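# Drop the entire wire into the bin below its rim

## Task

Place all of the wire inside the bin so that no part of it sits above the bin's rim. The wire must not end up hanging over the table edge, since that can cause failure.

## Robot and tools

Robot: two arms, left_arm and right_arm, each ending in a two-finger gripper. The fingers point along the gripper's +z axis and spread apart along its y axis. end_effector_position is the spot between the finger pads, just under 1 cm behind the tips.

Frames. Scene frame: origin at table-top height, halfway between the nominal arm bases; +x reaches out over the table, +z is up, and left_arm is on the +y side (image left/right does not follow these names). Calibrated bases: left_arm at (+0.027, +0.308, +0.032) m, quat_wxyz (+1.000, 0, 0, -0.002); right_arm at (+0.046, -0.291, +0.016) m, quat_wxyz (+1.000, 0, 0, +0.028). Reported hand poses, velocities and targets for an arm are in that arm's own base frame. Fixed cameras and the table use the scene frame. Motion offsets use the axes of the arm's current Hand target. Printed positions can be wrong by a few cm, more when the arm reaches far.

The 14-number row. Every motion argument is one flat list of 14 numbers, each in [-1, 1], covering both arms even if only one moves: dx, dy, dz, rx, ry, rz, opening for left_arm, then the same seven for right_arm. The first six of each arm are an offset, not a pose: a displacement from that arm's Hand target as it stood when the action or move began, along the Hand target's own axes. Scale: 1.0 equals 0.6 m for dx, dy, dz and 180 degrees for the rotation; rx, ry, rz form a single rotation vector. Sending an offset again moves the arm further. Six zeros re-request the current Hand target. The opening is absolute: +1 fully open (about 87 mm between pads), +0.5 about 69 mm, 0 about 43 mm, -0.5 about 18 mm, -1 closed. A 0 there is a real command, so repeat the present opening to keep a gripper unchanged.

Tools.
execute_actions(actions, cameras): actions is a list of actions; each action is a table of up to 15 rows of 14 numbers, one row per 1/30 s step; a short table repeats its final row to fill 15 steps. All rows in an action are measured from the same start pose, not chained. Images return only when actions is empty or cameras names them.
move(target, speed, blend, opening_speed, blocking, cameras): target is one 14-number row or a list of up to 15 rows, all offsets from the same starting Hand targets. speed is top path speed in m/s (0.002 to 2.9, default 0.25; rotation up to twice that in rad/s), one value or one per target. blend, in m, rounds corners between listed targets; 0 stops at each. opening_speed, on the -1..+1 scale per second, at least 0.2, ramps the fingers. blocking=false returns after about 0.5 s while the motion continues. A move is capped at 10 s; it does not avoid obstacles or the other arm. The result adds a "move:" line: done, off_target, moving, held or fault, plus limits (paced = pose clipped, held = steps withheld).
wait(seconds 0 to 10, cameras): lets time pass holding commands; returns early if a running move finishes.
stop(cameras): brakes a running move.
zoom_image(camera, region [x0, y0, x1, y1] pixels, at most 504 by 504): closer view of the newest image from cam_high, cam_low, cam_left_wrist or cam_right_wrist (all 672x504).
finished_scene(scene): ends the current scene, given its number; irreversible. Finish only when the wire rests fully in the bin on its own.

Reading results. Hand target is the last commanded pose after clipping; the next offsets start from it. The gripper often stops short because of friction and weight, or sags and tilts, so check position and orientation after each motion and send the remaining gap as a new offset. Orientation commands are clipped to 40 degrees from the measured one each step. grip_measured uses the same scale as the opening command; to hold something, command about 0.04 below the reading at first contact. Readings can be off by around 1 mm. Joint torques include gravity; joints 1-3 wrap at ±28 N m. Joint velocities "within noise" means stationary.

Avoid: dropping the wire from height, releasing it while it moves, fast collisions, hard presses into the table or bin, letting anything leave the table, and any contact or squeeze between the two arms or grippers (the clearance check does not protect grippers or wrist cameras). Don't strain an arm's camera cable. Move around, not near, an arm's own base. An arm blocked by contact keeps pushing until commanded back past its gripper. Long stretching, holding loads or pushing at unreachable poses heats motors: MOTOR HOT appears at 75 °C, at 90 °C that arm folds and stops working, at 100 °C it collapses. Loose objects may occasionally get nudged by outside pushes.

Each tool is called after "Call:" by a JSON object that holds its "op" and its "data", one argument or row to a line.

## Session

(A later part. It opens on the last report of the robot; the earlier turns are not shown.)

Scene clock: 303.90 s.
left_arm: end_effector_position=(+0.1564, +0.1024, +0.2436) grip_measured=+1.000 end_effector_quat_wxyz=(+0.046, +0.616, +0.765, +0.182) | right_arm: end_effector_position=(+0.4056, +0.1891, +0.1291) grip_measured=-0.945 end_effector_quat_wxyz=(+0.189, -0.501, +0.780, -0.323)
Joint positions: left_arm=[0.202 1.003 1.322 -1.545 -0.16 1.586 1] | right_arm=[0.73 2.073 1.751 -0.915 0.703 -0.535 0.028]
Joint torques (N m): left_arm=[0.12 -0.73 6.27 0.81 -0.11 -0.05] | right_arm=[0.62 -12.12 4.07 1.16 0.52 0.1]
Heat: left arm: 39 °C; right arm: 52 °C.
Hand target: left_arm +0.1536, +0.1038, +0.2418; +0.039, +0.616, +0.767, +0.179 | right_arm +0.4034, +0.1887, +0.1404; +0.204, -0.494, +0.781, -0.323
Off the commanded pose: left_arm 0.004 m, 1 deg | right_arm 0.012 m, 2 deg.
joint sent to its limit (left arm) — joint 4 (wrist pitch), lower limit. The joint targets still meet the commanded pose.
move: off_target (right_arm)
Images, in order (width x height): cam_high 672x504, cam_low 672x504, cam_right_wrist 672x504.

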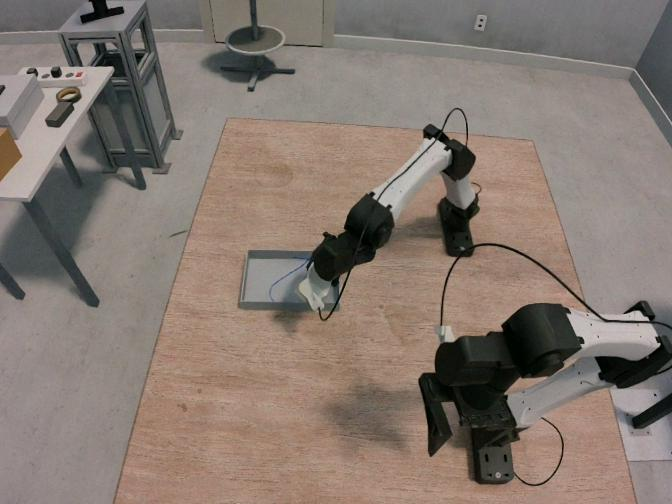

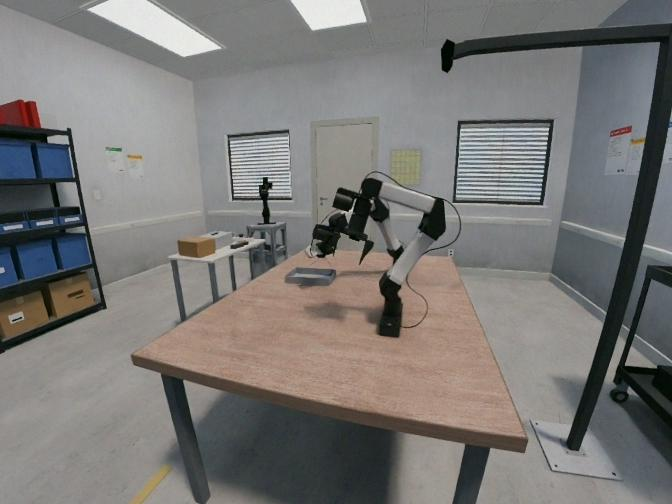

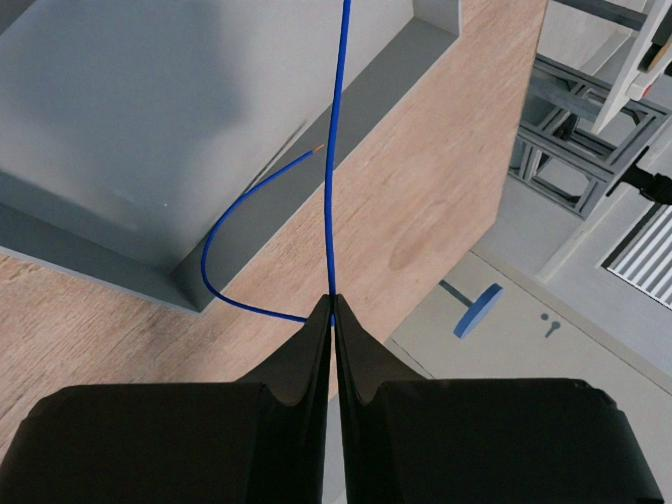

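Call:
{"op": "move", "data": {
  "target": [0,0,0,0,0,0,1,-0.014,0.049,0.092,0,0,0,-1],
  "speed": 0.1,
  "cameras": ["cam_right_wrist","cam_high","cam_low"]
}}

Call:
{"op": "zoom_image", "data": {
  "camera": "cam_high",
  "region": [220, 180, 370, 330]
}}

Call:
{"op": "zoom_image", "data": {
  "camera": "cam_low",
  "region": [280, 220, 350, 300]
}}

Scene clock: 313.27 s.
left_arm: end_effector_position=(+0.1564, +0.1024, +0.2436) grip_measured=+1.000 end_effector_quat_wxyz=(+0.046, +0.616, +0.765, +0.182) | right_arm: end_effector_position=(+0.4232, +0.1917, +0.0917) grip_measured=-0.945 end_effector_quat_wxyz=(+0.216, -0.489, +0.782, -0.322)
Joint positions: left_arm=[0.202 1.003 1.322 -1.545 -0.16 1.586 1] | right_arm=[0.71 2.109 1.642 -0.693 0.703 -0.561 0.028]
Joint torques (N m): left_arm=[0.13 -0.75 6.27 0.81 -0.11 -0.05] | right_arm=[-0.08 -8.25 4.37 1.26 0.47 0.02]
Heat: left arm: 39 °C; right arm: 50 °C.
Hand target: left_arm +0.1536, +0.1038, +0.2418; +0.039, +0.616, +0.767, +0.179 | right_arm +0.4235, +0.1886, +0.0806; +0.204, -0.494, +0.781, -0.323
Off the commanded pose: left_arm 0.004 m, 1 deg | right_arm 0.012 m, 1 deg.
joint sent to its limit (left arm) — joint 4 (wrist pitch), lower limit. The joint targets still meet the commanded pose.
move: off_target (right_arm)
Images, in order (width x height): cam_high 672x504, cam_low 672x504, cam_right_wrist 672x504.

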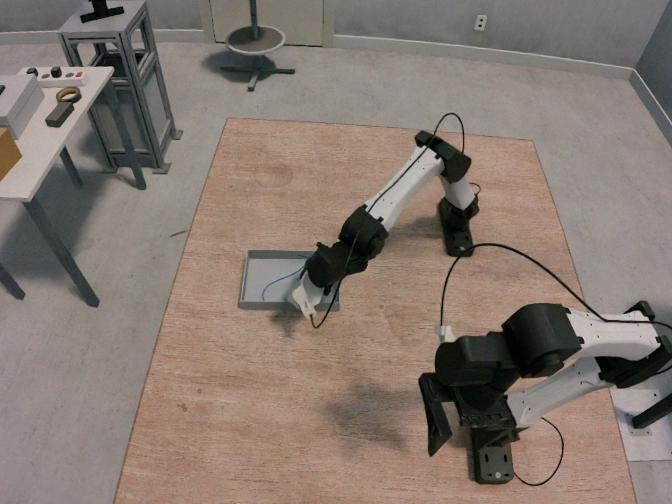

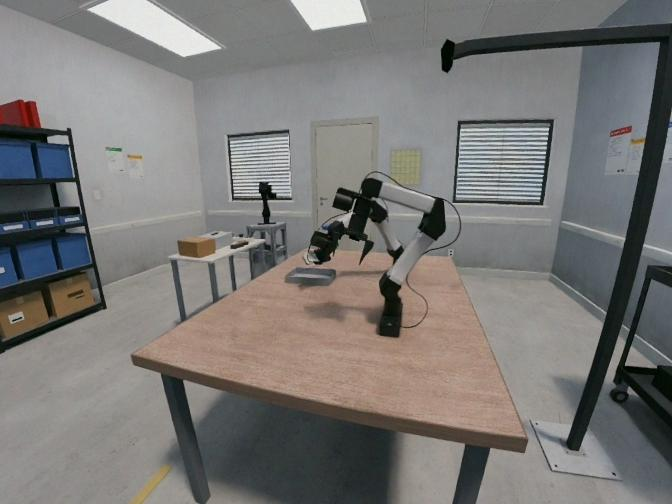

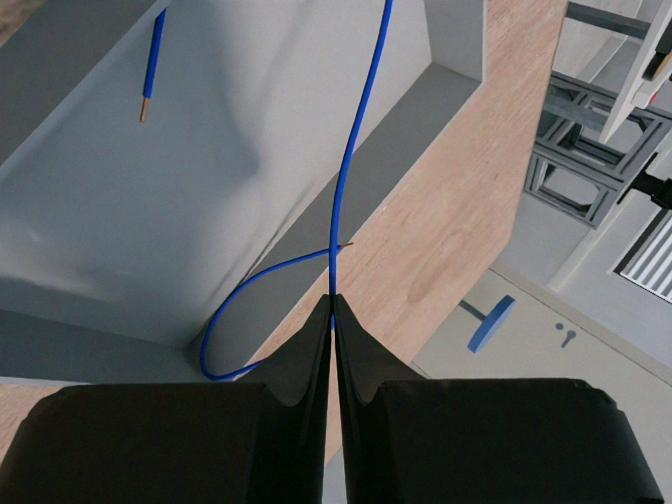

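Scaled by 3.360 from the camera's 672x504 image, which has a finer 960x720 frame.

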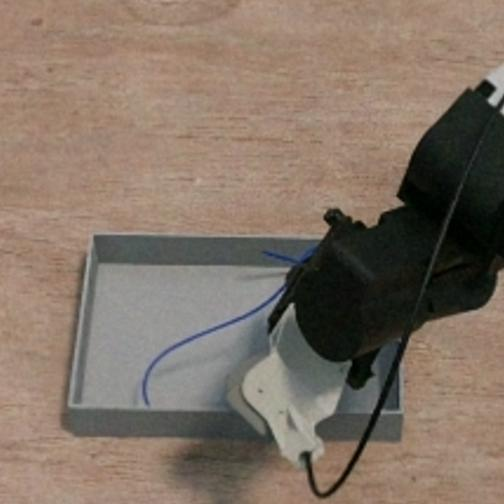

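Scaled by 6.300 from the camera's 672x504 image, which has a finer 960x720 frame.

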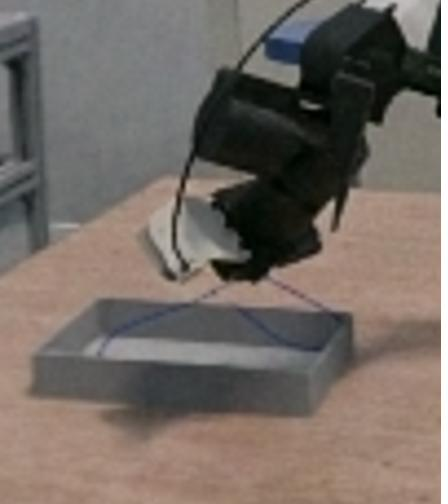

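Call:
{"op": "move", "data": {
  "target": [0,0,0,0,0,0,1,-0.044,0.042,0.064,0,0,0,-1],
  "speed": 0.08,
  "cameras": ["cam_right_wrist","cam_high","cam_low"]
}}

Call:
{"op": "zoom_image", "data": {
  "camera": "cam_high",
  "region": [220, 180, 370, 330]
}}

Call:
{"op": "zoom_image", "data": {
  "camera": "cam_low",
  "region": [280, 220, 350, 300]
}}

Scene clock: 334.20 s.
left_arm: end_effector_position=(+0.1564, +0.1024, +0.2436) grip_measured=+1.000 end_effector_quat_wxyz=(+0.046, +0.616, +0.765, +0.182) | right_arm: end_effector_position=(+0.4375, +0.2039, +0.0387) grip_measured=-0.945 end_effector_quat_wxyz=(+0.199, -0.496, +0.780, -0.324)
Joint positions: left_arm=[0.202 1.003 1.322 -1.545 -0.16 1.586 1] | right_arm=[0.71 2.266 1.685 -0.616 0.703 -0.561 0.028]
Joint torques (N m): left_arm=[0.13 -0.75 6.27 0.81 -0.11 -0.05] | right_arm=[0.27 -8.73 6.9 1.21 0.47 0.11]
Heat: left arm: 39 °C; right arm: 48 °C.
Hand target: left_arm +0.1536, +0.1038, +0.2418; +0.039, +0.616, +0.767, +0.179 | right_arm +0.4432, +0.2084, +0.0355; +0.204, -0.494, +0.781, -0.323
Off the commanded pose: left_arm 0.004 m, 1 deg | right_arm 0.008 m, 1 deg.
joint sent to its limit (left arm) — joint 4 (wrist pitch), lower limit. The joint targets still meet the commanded pose.
move: done
Images, in order (width x height): cam_high 672x504, cam_low 672x504, cam_right_wrist 672x504.

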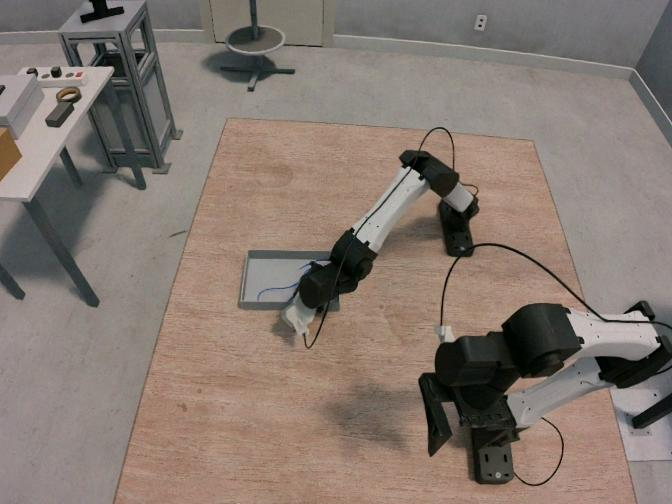

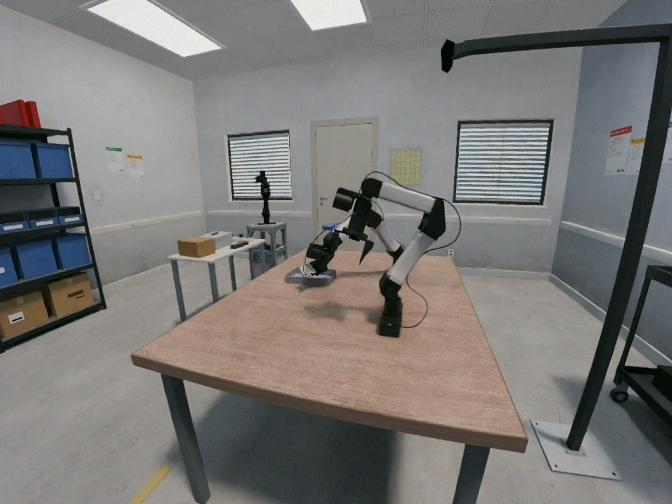

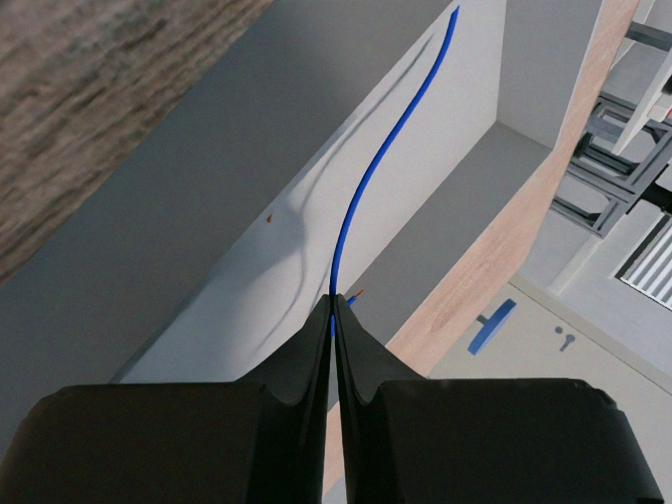

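Scaled by 3.360 from the camera's 672x504 image, which has a finer 960x720 frame.

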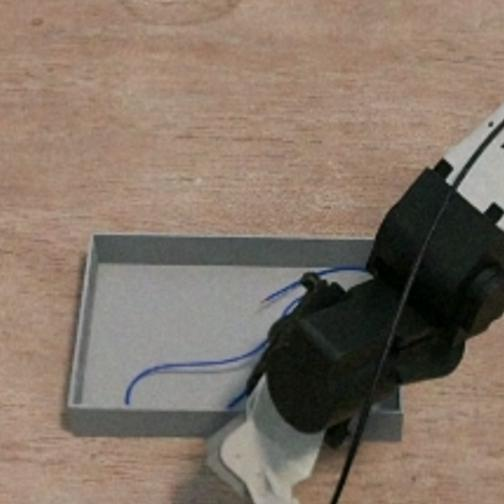

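Scaled by 6.300 from the camera's 672x504 image, which has a finer 960x720 frame.

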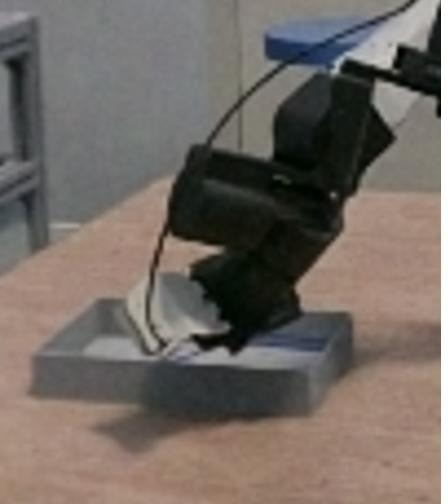

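Call:
{"op": "move", "data": {
  "target": [
    [0,0,0,0,0,0,1,0.023,0.007,0.022,0,0,0,-1],
    [0,0,0,0,0,0,1,0.023,0.007,0.022,0,0,0,-0.6]
  ],
  "speed": 0.06,
  "opening_speed": 0.3,
  "cameras": ["cam_right_wrist","cam_high"]
}}

Call:
{"op": "zoom_image", "data": {
  "camera": "cam_high",
  "region": [220, 180, 370, 330]
}}

Scene clock: 344.63 s.
left_arm: end_effector_position=(+0.1564, +0.1024, +0.2436) grip_measured=+1.000 end_effector_quat_wxyz=(+0.046, +0.616, +0.765, +0.182) | right_arm: end_effector_position=(+0.4439, +0.1954, +0.0281) grip_measured=-0.600 end_effector_quat_wxyz=(+0.208, -0.490, +0.781, -0.327)
Joint positions: left_arm=[0.202 1.003 1.322 -1.545 -0.16 1.586 1] | right_arm=[0.688 2.266 1.631 -0.526 0.703 -0.586 0.2]
Joint torques (N m): left_arm=[0.13 -0.73 6.27 0.81 -0.11 -0.05] | right_arm=[-0.09 -10.33 3.9 1.25 0.32 0.08]
Heat: left arm: 39 °C; right arm: 48 °C.
Hand target: left_arm +0.1536, +0.1038, +0.2418; +0.039, +0.616, +0.767, +0.179 | right_arm +0.4430, +0.1932, +0.0232; +0.204, -0.494, +0.781, -0.323
Off the commanded pose: left_arm 0.004 m, 1 deg | right_arm 0.005 m, 1 deg.
joint sent to its limit (left arm) — joint 4 (wrist pitch), lower limit. The joint targets still meet the commanded pose.
move: done
Images, in order (width x height): cam_high 672x504, cam_right_wrist 672x504.

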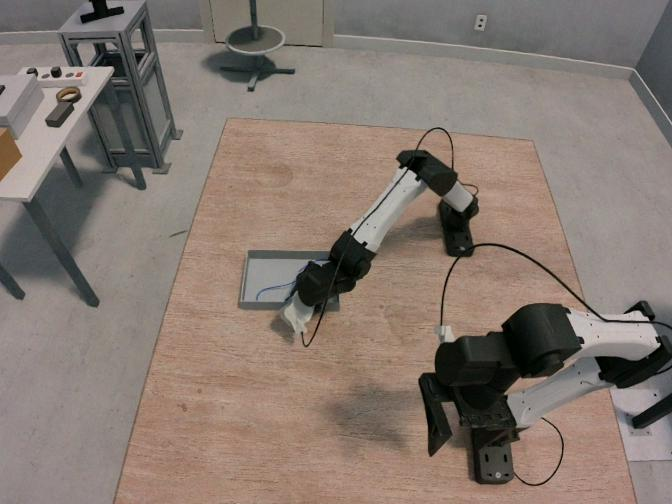

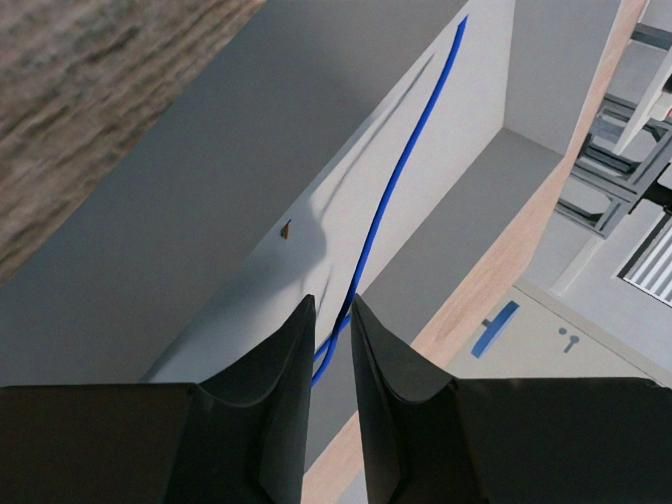

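Scaled by 3.360 from the camera's 672x504 image, which has a finer 960x720 frame.

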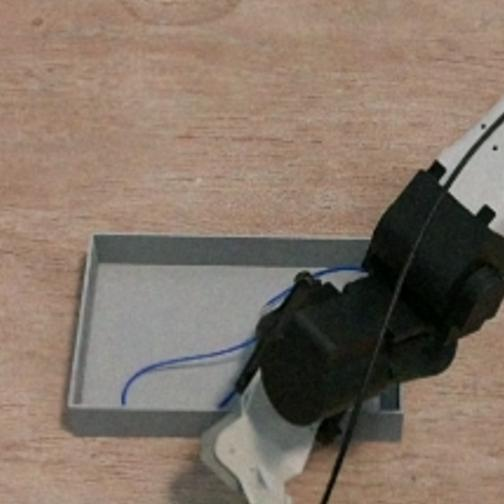

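Call:
{"op": "move", "data": {
  "target": [
    [0,0,0,0,0,0,1,0,0,0,0,0,0,-0.2],
    [0,0,0,0,0,0,1,0,0,-0.1,0,0,0,-0.2],
    [0,0,0,0,0,0,1,0.05,-0.1,-0.3,0,0,0,-0.2]
  ],
  "speed": 0.12,
  "opening_speed": 0.5,
  "cameras": ["cam_right_wrist","cam_high","cam_low"]
}}

Call:
{"op": "zoom_image", "data": {
  "camera": "cam_high",
  "region": [220, 200, 370, 330]
}}

Call:
{"op": "zoom_image", "data": {
  "camera": "cam_low",
  "region": [280, 220, 350, 300]
}}

Scene clock: 358.27 s.
left_arm: end_effector_position=(+0.1564, +0.1024, +0.2436) grip_measured=+1.000 end_effector_quat_wxyz=(+0.046, +0.616, +0.765, +0.182) | right_arm: end_effector_position=(+0.3548, +0.2011, +0.1769) grip_measured=-0.200 end_effector_quat_wxyz=(+0.186, -0.501, +0.780, -0.325)
Joint positions: left_arm=[0.202 1.003 1.322 -1.545 -0.16 1.586 1] | right_arm=[0.84 1.989 1.824 -1.17 0.737 -0.394 0.4]
Joint torques (N m): left_arm=[0.13 -0.73 6.27 0.8 -0.11 -0.05] | right_arm=[0.95 -10.61 6.68 0.78 0.56 0.15]
Heat: left arm: 39 °C; right arm: 49 °C.
Hand target: left_arm +0.1536, +0.1038, +0.2418; +0.039, +0.616, +0.767, +0.179 | right_arm +0.3536, +0.2024, +0.1930; +0.204, -0.494, +0.781, -0.323
Off the commanded pose: left_arm 0.004 m, 1 deg | right_arm 0.016 m, 2 deg.
joint sent to its limit (left arm) — joint 4 (wrist pitch), lower limit. The joint targets still meet the commanded pose.
move: off_target (right_arm)
Images, in order (width x height): cam_high 672x504, cam_low 672x504, cam_right_wrist 672x504.

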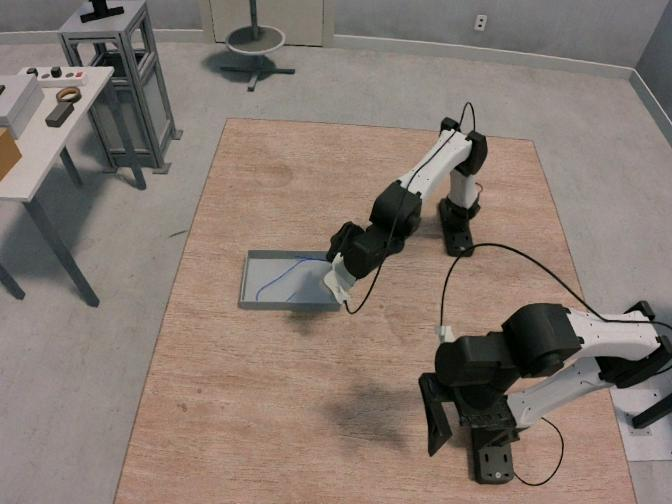

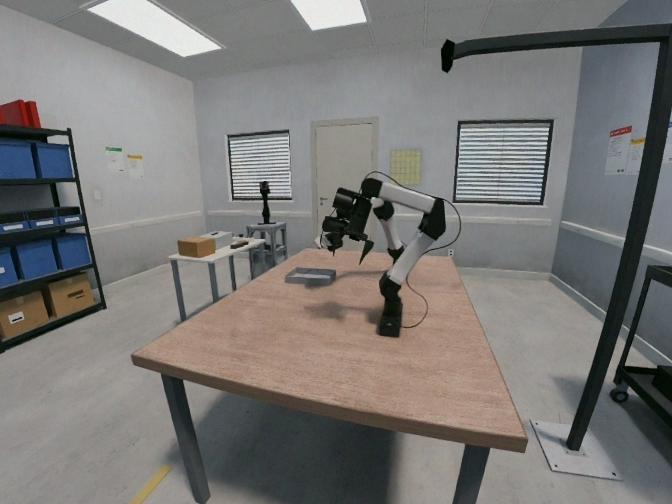

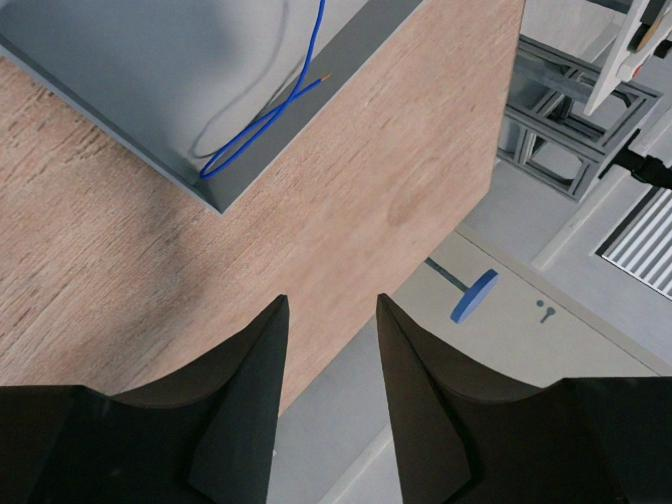

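Scaled by 3.360 from the camera's 672x504 image, which has a finer 960x720 frame.

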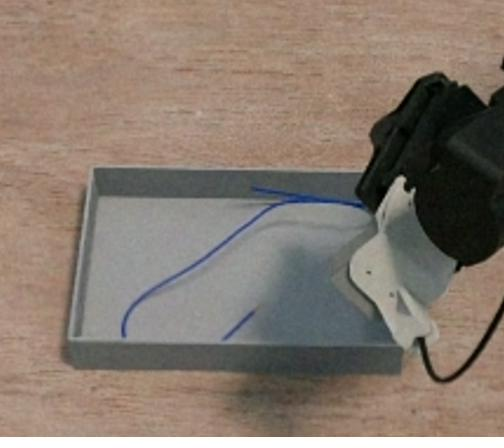

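Scaled by 6.300 from the camera's 672x504 image, which has a finer 960x720 frame.

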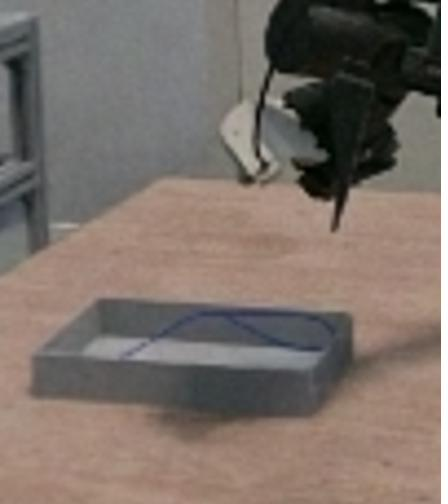

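Call:
{"op": "move", "data": {
  "target": [0,0,0,0,0,0,1,0,-0.12,-0.12,0,0,0,-1],
  "speed": 0.2,
  "cameras": ["cam_right_wrist","cam_high","cam_low"]
}}

Call:
{"op": "zoom_image", "data": {
  "camera": "cam_high",
  "region": [230, 235, 350, 325]
}}

Call:
{"op": "zoom_image", "data": {
  "camera": "cam_low",
  "region": [280, 255, 340, 295]
}}

Call:
{"op": "zoom_image", "data": {
  "camera": "cam_right_wrist",
  "region": [0, 0, 500, 350]
}}

Scene clock: 370.47 s.
left_arm: end_effector_position=(+0.1564, +0.1024, +0.2436) grip_measured=+1.000 end_effector_quat_wxyz=(+0.046, +0.616, +0.765, +0.182) | right_arm: end_effector_position=(+0.3538, +0.1994, +0.2970) grip_measured=-0.980 end_effector_quat_wxyz=(+0.240, -0.492, +0.774, -0.317)
Joint positions: left_arm=[0.202 1.003 1.322 -1.545 -0.16 1.586 1] | right_arm=[0.845 2.049 2.401 -1.556 0.749 -0.433 0.01]
Joint torques (N m): left_arm=[0.12 -0.75 6.26 0.81 -0.11 -0.05] | right_arm=[1.02 -6.94 5.34 0.97 0.58 0.06]
Motor temperatures (°C): left_arm=[29 30 39 33 29 29 27] | right_arm=[27 47 37 31 30 28 27]
Heat: left arm: 39 °C; right arm: 47 °C.
Hand target: left_arm +0.1536, +0.1038, +0.2418; +0.039, +0.616, +0.767, +0.179 | right_arm +0.3537, +0.2024, +0.2948; +0.204, -0.494, +0.781, -0.323
Off the commanded pose: left_arm 0.004 m, 1 deg | right_arm 0.004 m, 4 deg.
joint sent to its limit (left arm) — joint 4 (wrist pitch), lower limit. The joint targets still meet the commanded pose.
joint sent to its limit (right arm) — joint 4 (wrist pitch), lower limit. The joint targets are off in orientation, not in position.
move: off_target (right_arm)
Images, in order (width x height): cam_high 672x504, cam_low 672x504, cam_right_wrist 672x504.

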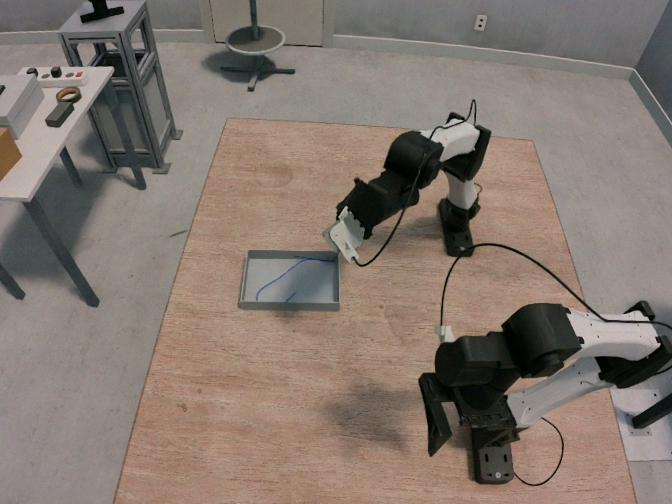

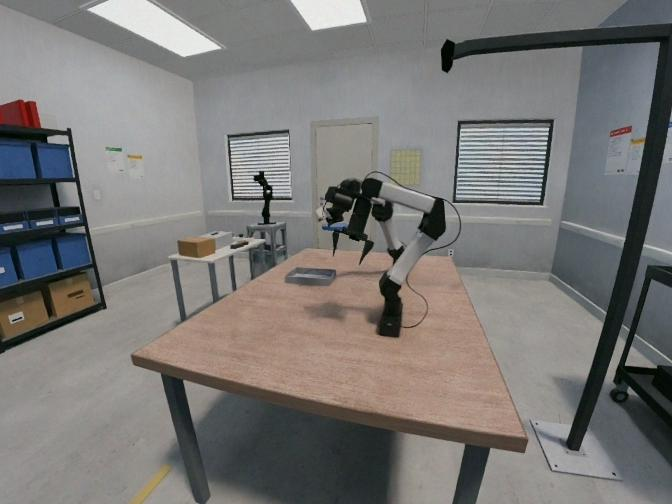

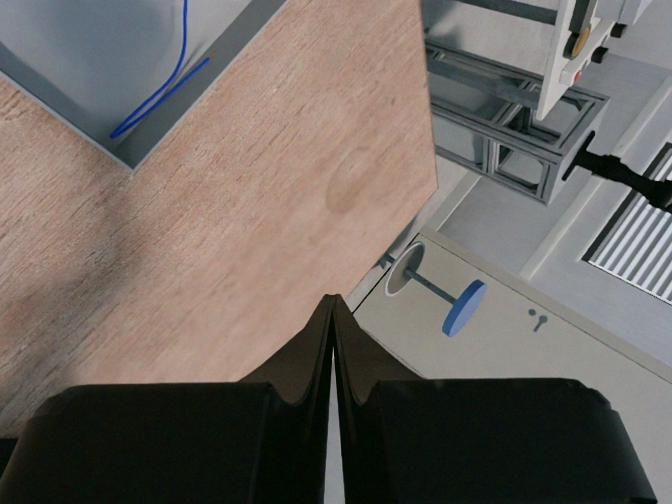

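Scaled by 4.200 from the camera's 672x504 image, which has a finer 960x720 frame.

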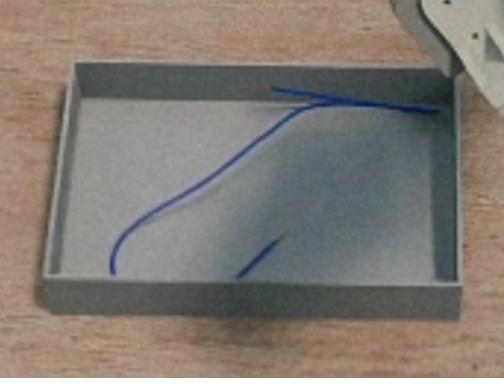

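Scaled by 8.400 from the camera's 672x504 image, which has a finer 960x720 frame.

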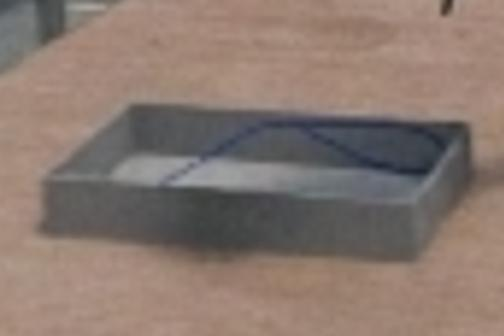

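Scaled by 1.008 from the camera's 672x504 image, which has a finer 960x720 frame.

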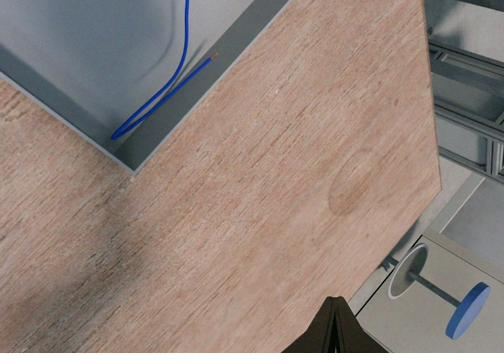

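Call:
{"op": "move", "data": {
  "target": [0,0,0,0,0,0,1,0.137,0.031,0.24,-0.245,-0.055,-0.134,-0.2],
  "speed": 0.3,
  "cameras": ["cam_right_wrist","cam_high","cam_low"]
}}

Call:
{"op": "zoom_image", "data": {
  "camera": "cam_low",
  "region": [280, 235, 360, 295]
}}

Scene clock: 390.87 s.
left_arm: end_effector_position=(+0.1564, +0.1024, +0.2436) grip_measured=+1.000 end_effector_quat_wxyz=(+0.046, +0.616, +0.765, +0.182) | right_arm: end_effector_position=(+0.4018, +0.0900, +0.1903) grip_measured=-0.200 end_effector_quat_wxyz=(-0.065, +0.706, -0.704, +0.046)
Joint positions: left_arm=[0.202 1.003 1.322 -1.545 -0.16 1.586 1] | right_arm=[0.327 2.084 2.228 -1.557 0.026 -1.248 0.4]
Joint torques (N m): left_arm=[0.12 -0.75 6.27 0.8 -0.11 -0.05] | right_arm=[0.12 -7.46 3.74 0.56 -0.06 0.01]
Heat: left arm: 39 °C; right arm: 44 °C.
Hand target: left_arm +0.1536, +0.1038, +0.2418; +0.039, +0.616, +0.767, +0.179 | right_arm +0.3985, +0.0902, +0.1799; +0.000, +0.707, -0.707, +0.001
Off the commanded pose: left_arm 0.004 m, 1 deg | right_arm 0.011 m, 9 deg.
joint sent to its limit (left arm) — joint 4 (wrist pitch), lower limit. The joint targets still meet the commanded pose.
joint sent to its limit (right arm) — joint 4 (wrist pitch), lower limit. The joint targets are off in orientation, not in position.
move: off_target (right_arm)
Images, in order (width x height): cam_high 672x504, cam_low 672x504, cam_right_wrist 672x504.

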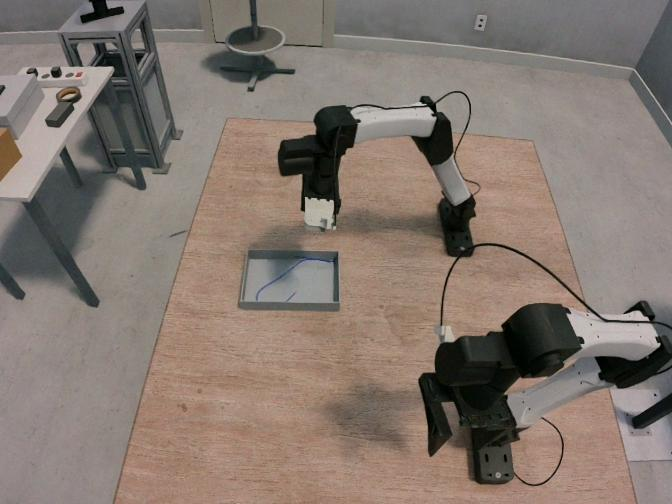

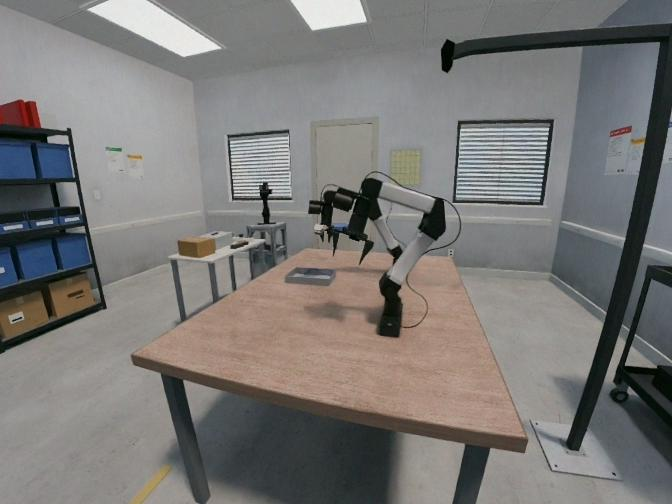

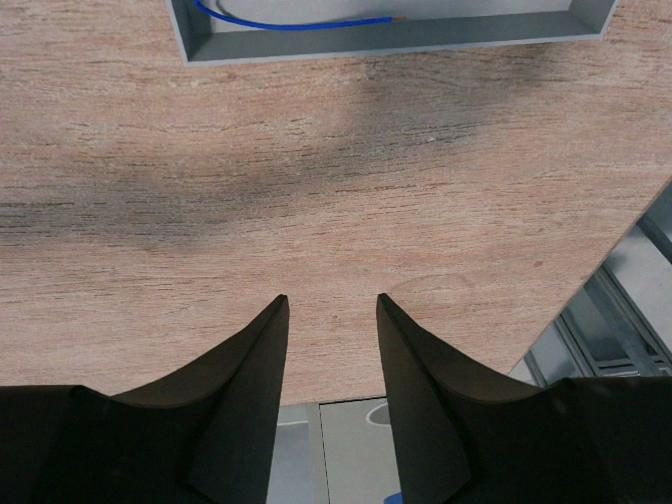

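Scaled by 6.300 from the camera's 672x504 image, which has a finer 960x720 frame.

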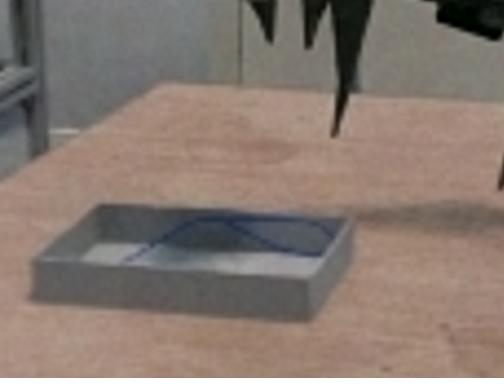

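Call:
{"op": "move", "data": {
  "target": [0,0,0,0,0,0,1,-0.075,0.033,0.083,0,0,0,-0.2],
  "speed": 0.2,
  "cameras": ["cam_right_wrist","cam_high","cam_low"]
}}

Call:
{"op": "zoom_image", "data": {
  "camera": "cam_low",
  "region": [280, 235, 360, 295]
}}

Scene clock: 410.47 s.
left_arm: end_effector_position=(+0.1564, +0.1024, +0.2436) grip_measured=+1.000 end_effector_quat_wxyz=(+0.046, +0.616, +0.765, +0.182) | right_arm: end_effector_position=(+0.3786, +0.1331, +0.1381) grip_measured=-0.200 end_effector_quat_wxyz=(-0.004, +0.710, -0.704, +0.008)
Joint positions: left_arm=[0.202 1.003 1.322 -1.545 -0.16 1.586 1] | right_arm=[0.438 2.162 2.14 -1.535 0.012 -1.14 0.4]
Joint torques (N m): left_arm=[0.12 -0.73 6.27 0.8 -0.11 -0.05] | right_arm=[0.06 -8.46 3.9 0.54 -0.06 0.13]
Heat: left arm: 40 °C; right arm: 43 °C.
Hand target: left_arm +0.1536, +0.1038, +0.2418; +0.039, +0.616, +0.767, +0.179 | right_arm +0.3787, +0.1350, +0.1299; +0.000, +0.707, -0.707, +0.001
Off the commanded pose: left_arm 0.004 m, 1 deg | right_arm 0.008 m, 1 deg.
joint sent to its limit (left arm) — joint 4 (wrist pitch), lower limit. The joint targets still meet the commanded pose.
move: done
Images, in order (width x height): cam_high 672x504, cam_low 672x504, cam_right_wrist 672x504.

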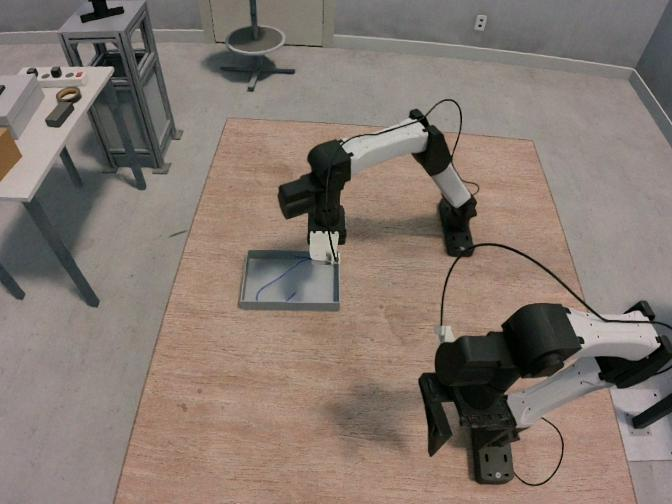

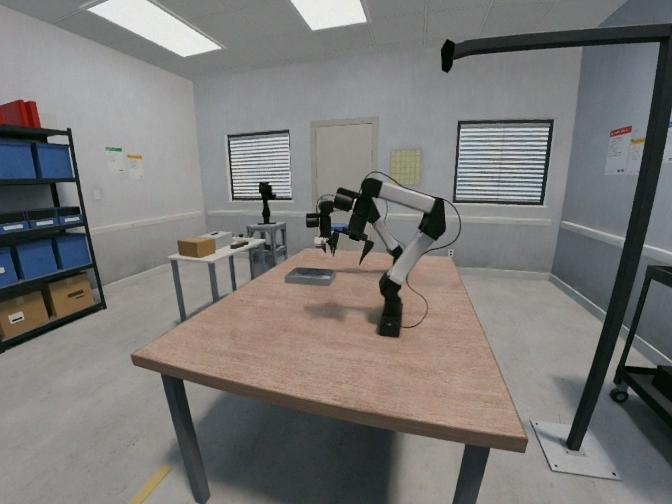

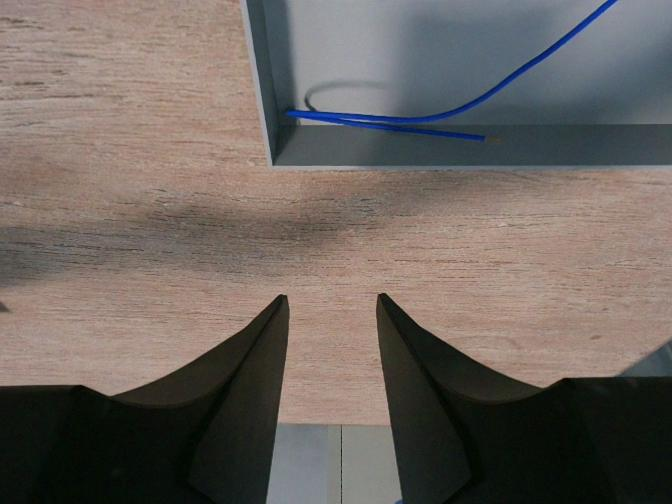

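Scaled by 6.300 from the camera's 672x504 image, which has a finer 960x720 frame.

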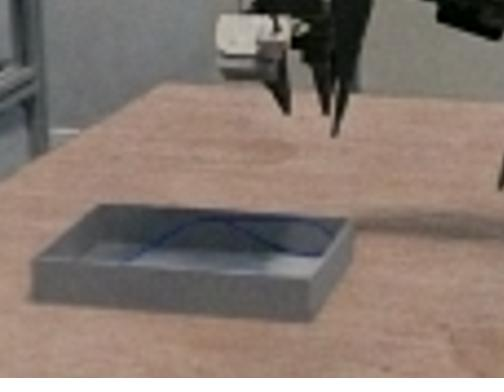

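Call:
{"op": "move", "data": {
  "target": [0,0,0,0,0,0,1,-0.01,-0.044,0,0,0,0.5,-0.2],
  "speed": 0.4,
  "cameras": ["cam_right_wrist","cam_high","cam_low"]
}}

Call:
{"op": "zoom_image", "data": {
  "camera": "cam_low",
  "region": [280, 235, 360, 295]
}}

Scene clock: 435.10 s.
left_arm: end_effector_position=(+0.1564, +0.1024, +0.2436) grip_measured=+1.000 end_effector_quat_wxyz=(+0.046, +0.616, +0.765, +0.182) | right_arm: end_effector_position=(+0.4032, +0.1407, +0.1346) grip_measured=-0.200 end_effector_quat_wxyz=(+0.051, -0.005, +0.999, +0.011)
Joint positions: left_arm=[0.202 1.003 1.322 -1.545 -0.16 1.586 1] | right_arm=[0.311 2.332 2.425 -1.559 0.011 0.3 0.4]
Joint torques (N m): left_arm=[0.13 -0.73 6.27 0.8 -0.11 -0.05] | right_arm=[-0.4 -8.43 6.38 0.52 0.06 0.1]
Motor temperatures (°C): left_arm=[29 30 40 33 29 29 27] | right_arm=[27 42 36 30 30 28 27]
Heat: left arm: 40 °C; right arm: 42 °C.
Hand target: left_arm +0.1536, +0.1038, +0.2418; +0.039, +0.616, +0.767, +0.179 | right_arm +0.4051, +0.1411, +0.1300; +0.001, +0.000, +1.000, -0.001
Off the commanded pose: left_arm 0.004 m, 1 deg | right_arm 0.005 m, 6 deg.
joint sent to its limit (left arm) — joint 4 (wrist pitch), lower limit. The joint targets still meet the commanded pose.
joint sent to its limit (right arm) — joint 4 (wrist pitch), lower limit. The joint targets are off in orientation, not in position.
move: off_target (right_arm)
Images, in order (width x height): cam_high 672x504, cam_low 672x504, cam_right_wrist 672x504.

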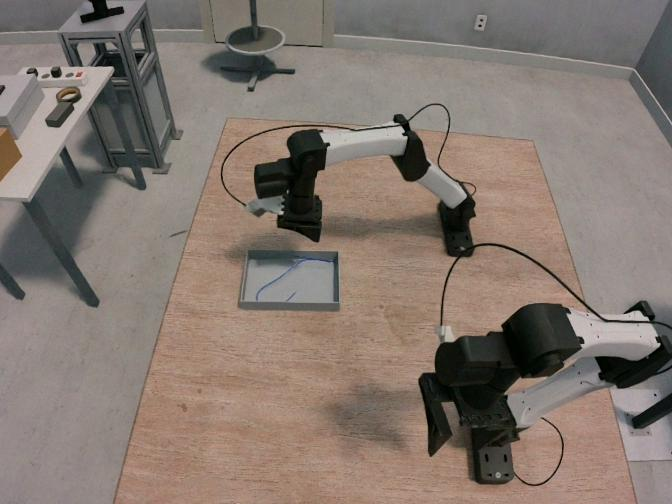

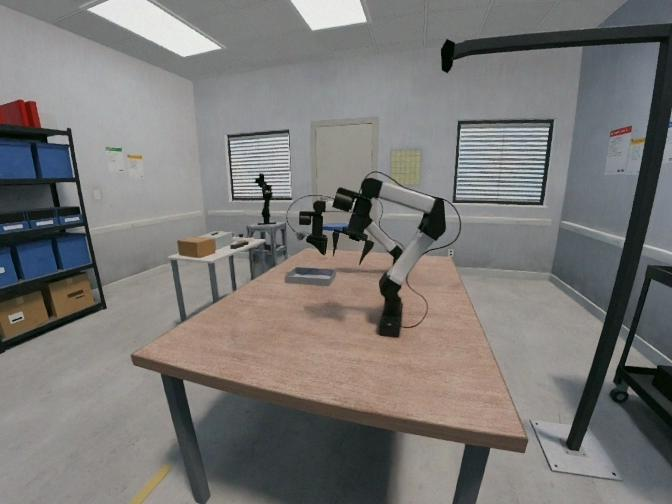

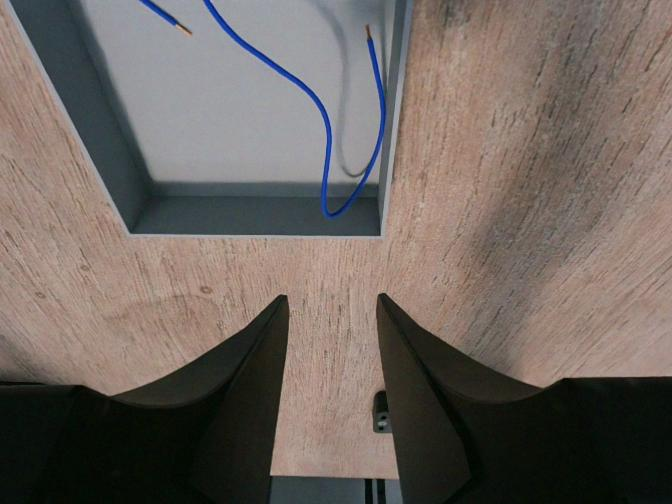

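Scaled by 6.300 from the camera's 672x504 image, which has a finer 960x720 frame.

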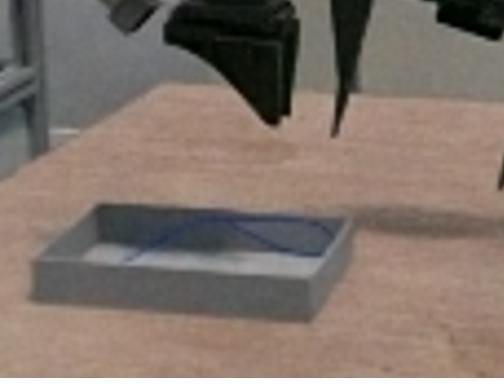

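Call:
{"op": "move", "data": {
  "target": [0,0,0,0,0,0,1,0,0.008,0.117,0,0,0,-0.4],
  "speed": 0.12,
  "cameras": ["cam_right_wrist","cam_low"]
}}

Call:
{"op": "zoom_image", "data": {
  "camera": "cam_low",
  "region": [280, 235, 360, 295]
}}

Scene clock: 449.37 s.
left_arm: end_effector_position=(+0.1564, +0.1024, +0.2436) grip_measured=+1.000 end_effector_quat_wxyz=(+0.046, +0.616, +0.765, +0.182) | right_arm: end_effector_position=(+0.4060, +0.1420, +0.0698) grip_measured=-0.400 end_effector_quat_wxyz=(+0.009, -0.001, +1.000, -0.002)
Joint positions: left_arm=[0.202 1.003 1.322 -1.545 -0.16 1.586 1] | right_arm=[0.311 2.401 2.275 -1.427 0.01 0.309 0.3]
Joint torques (N m): left_arm=[0.13 -0.75 6.27 0.8 -0.11 -0.05] | right_arm=[0.62 -9.7 4.11 0.53 0.04 0.13]
Heat: left arm: 40 °C; right arm: 44 °C.
Hand target: left_arm +0.1536, +0.1038, +0.2418; +0.039, +0.616, +0.767, +0.179 | right_arm +0.4051, +0.1458, +0.0598; +0.001, +0.000, +1.000, -0.001
Off the commanded pose: left_arm 0.004 m, 1 deg | right_arm 0.011 m, 1 deg.
joint sent to its limit (left arm) — joint 4 (wrist pitch), lower limit. The joint targets still meet the commanded pose.
move: off_target (right_arm)
Images, in order (width x height): cam_low 672x504, cam_right_wrist 672x504.

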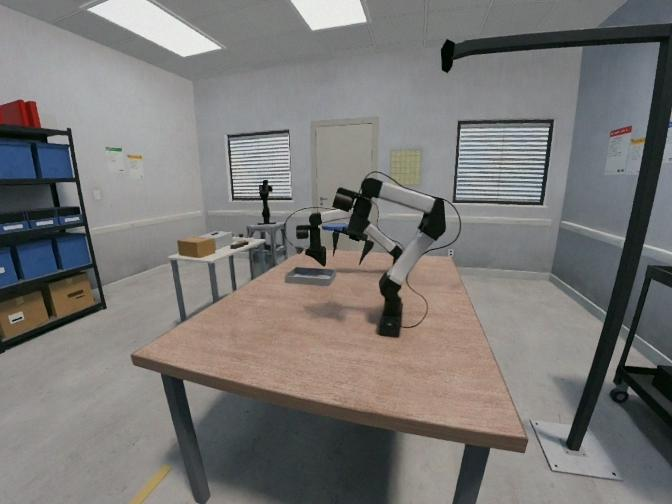

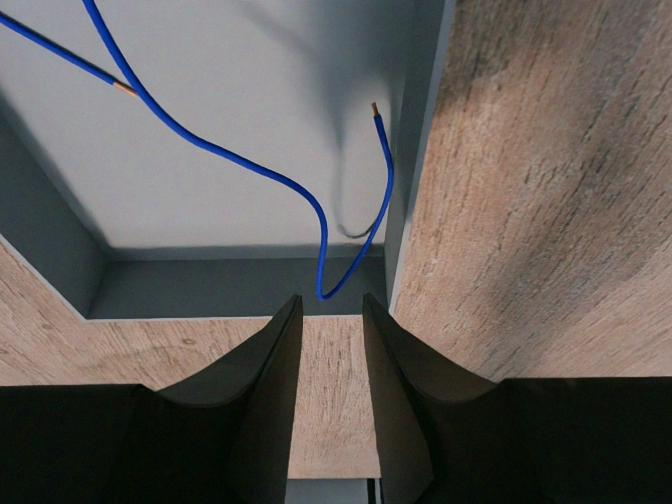

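Scaled by 6.300 from the camera's 672x504 image, which has a finer 960x720 frame.

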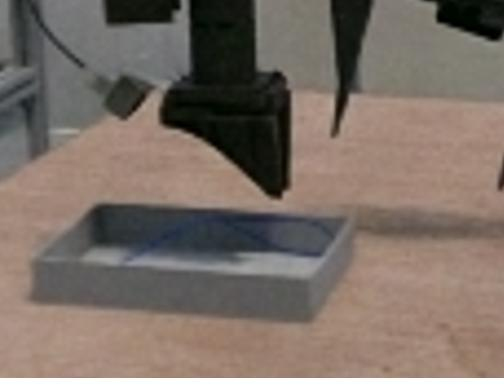

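Call:
{"op": "move", "data": {
  "target": [0,0,0,0,0,0,1,0,0.006,0.05,0,0,0,-0.4],
  "speed": 0.08,
  "cameras": ["cam_right_wrist","cam_low"]
}}

Call:
{"op": "zoom_image", "data": {
  "camera": "cam_low",
  "region": [280, 235, 360, 295]
}}

Scene clock: 457.97 s.
left_arm: end_effector_position=(+0.1564, +0.1024, +0.2436) grip_measured=+1.000 end_effector_quat_wxyz=(+0.046, +0.616, +0.765, +0.182) | right_arm: end_effector_position=(+0.4083, +0.1450, +0.0416) grip_measured=-0.400 end_effector_quat_wxyz=(+0.012, +0.000, +1.000, -0.001)
Joint positions: left_arm=[0.202 1.003 1.322 -1.545 -0.16 1.586 1] | right_arm=[0.316 2.401 2.163 -1.31 0.01 0.316 0.3]
Joint torques (N m): left_arm=[0.13 -0.75 6.27 0.8 -0.11 -0.05] | right_arm=[0.94 -9.65 3.89 0.57 0.07 0.11]
Heat: left arm: 40 °C; right arm: 45 °C.
Hand target: left_arm +0.1536, +0.1038, +0.2418; +0.039, +0.616, +0.767, +0.179 | right_arm +0.4052, +0.1493, +0.0297; +0.001, +0.000, +1.000, -0.001
Off the commanded pose: left_arm 0.004 m, 1 deg | right_arm 0.013 m, 1 deg.
joint sent to its limit (left arm) — joint 4 (wrist pitch), lower limit. The joint targets still meet the commanded pose.
move: off_target (right_arm)
Images, in order (width x height): cam_low 672x504, cam_right_wrist 672x504.

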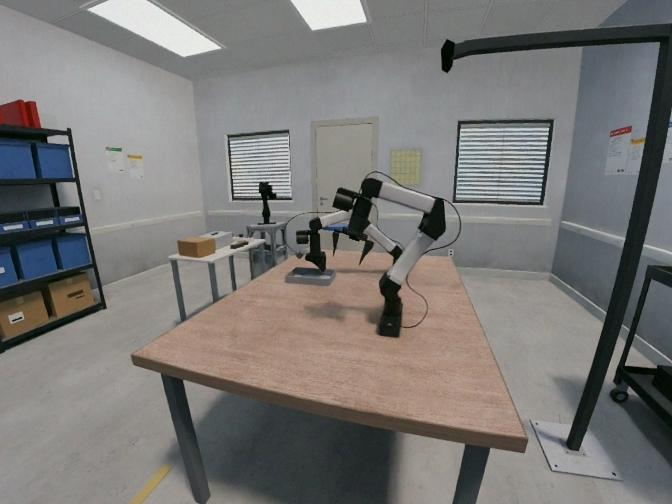

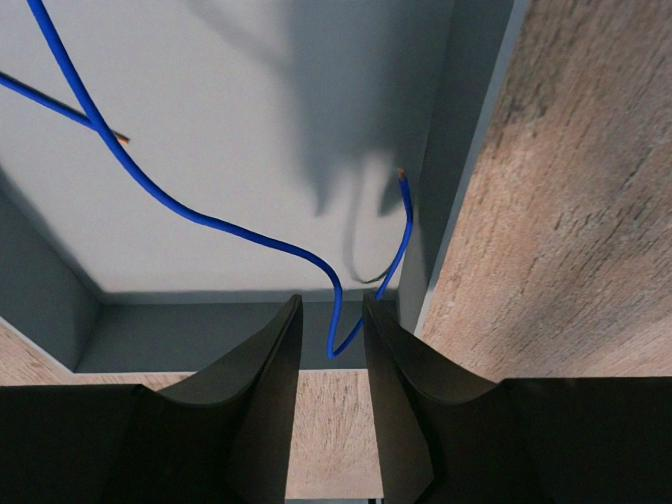

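Scaled by 6.300 from the camera's 672x504 image, which has a finer 960x720 frame.

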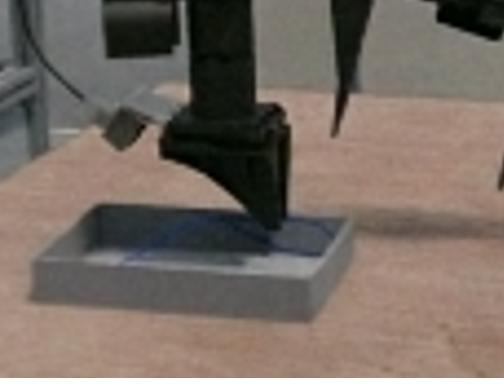

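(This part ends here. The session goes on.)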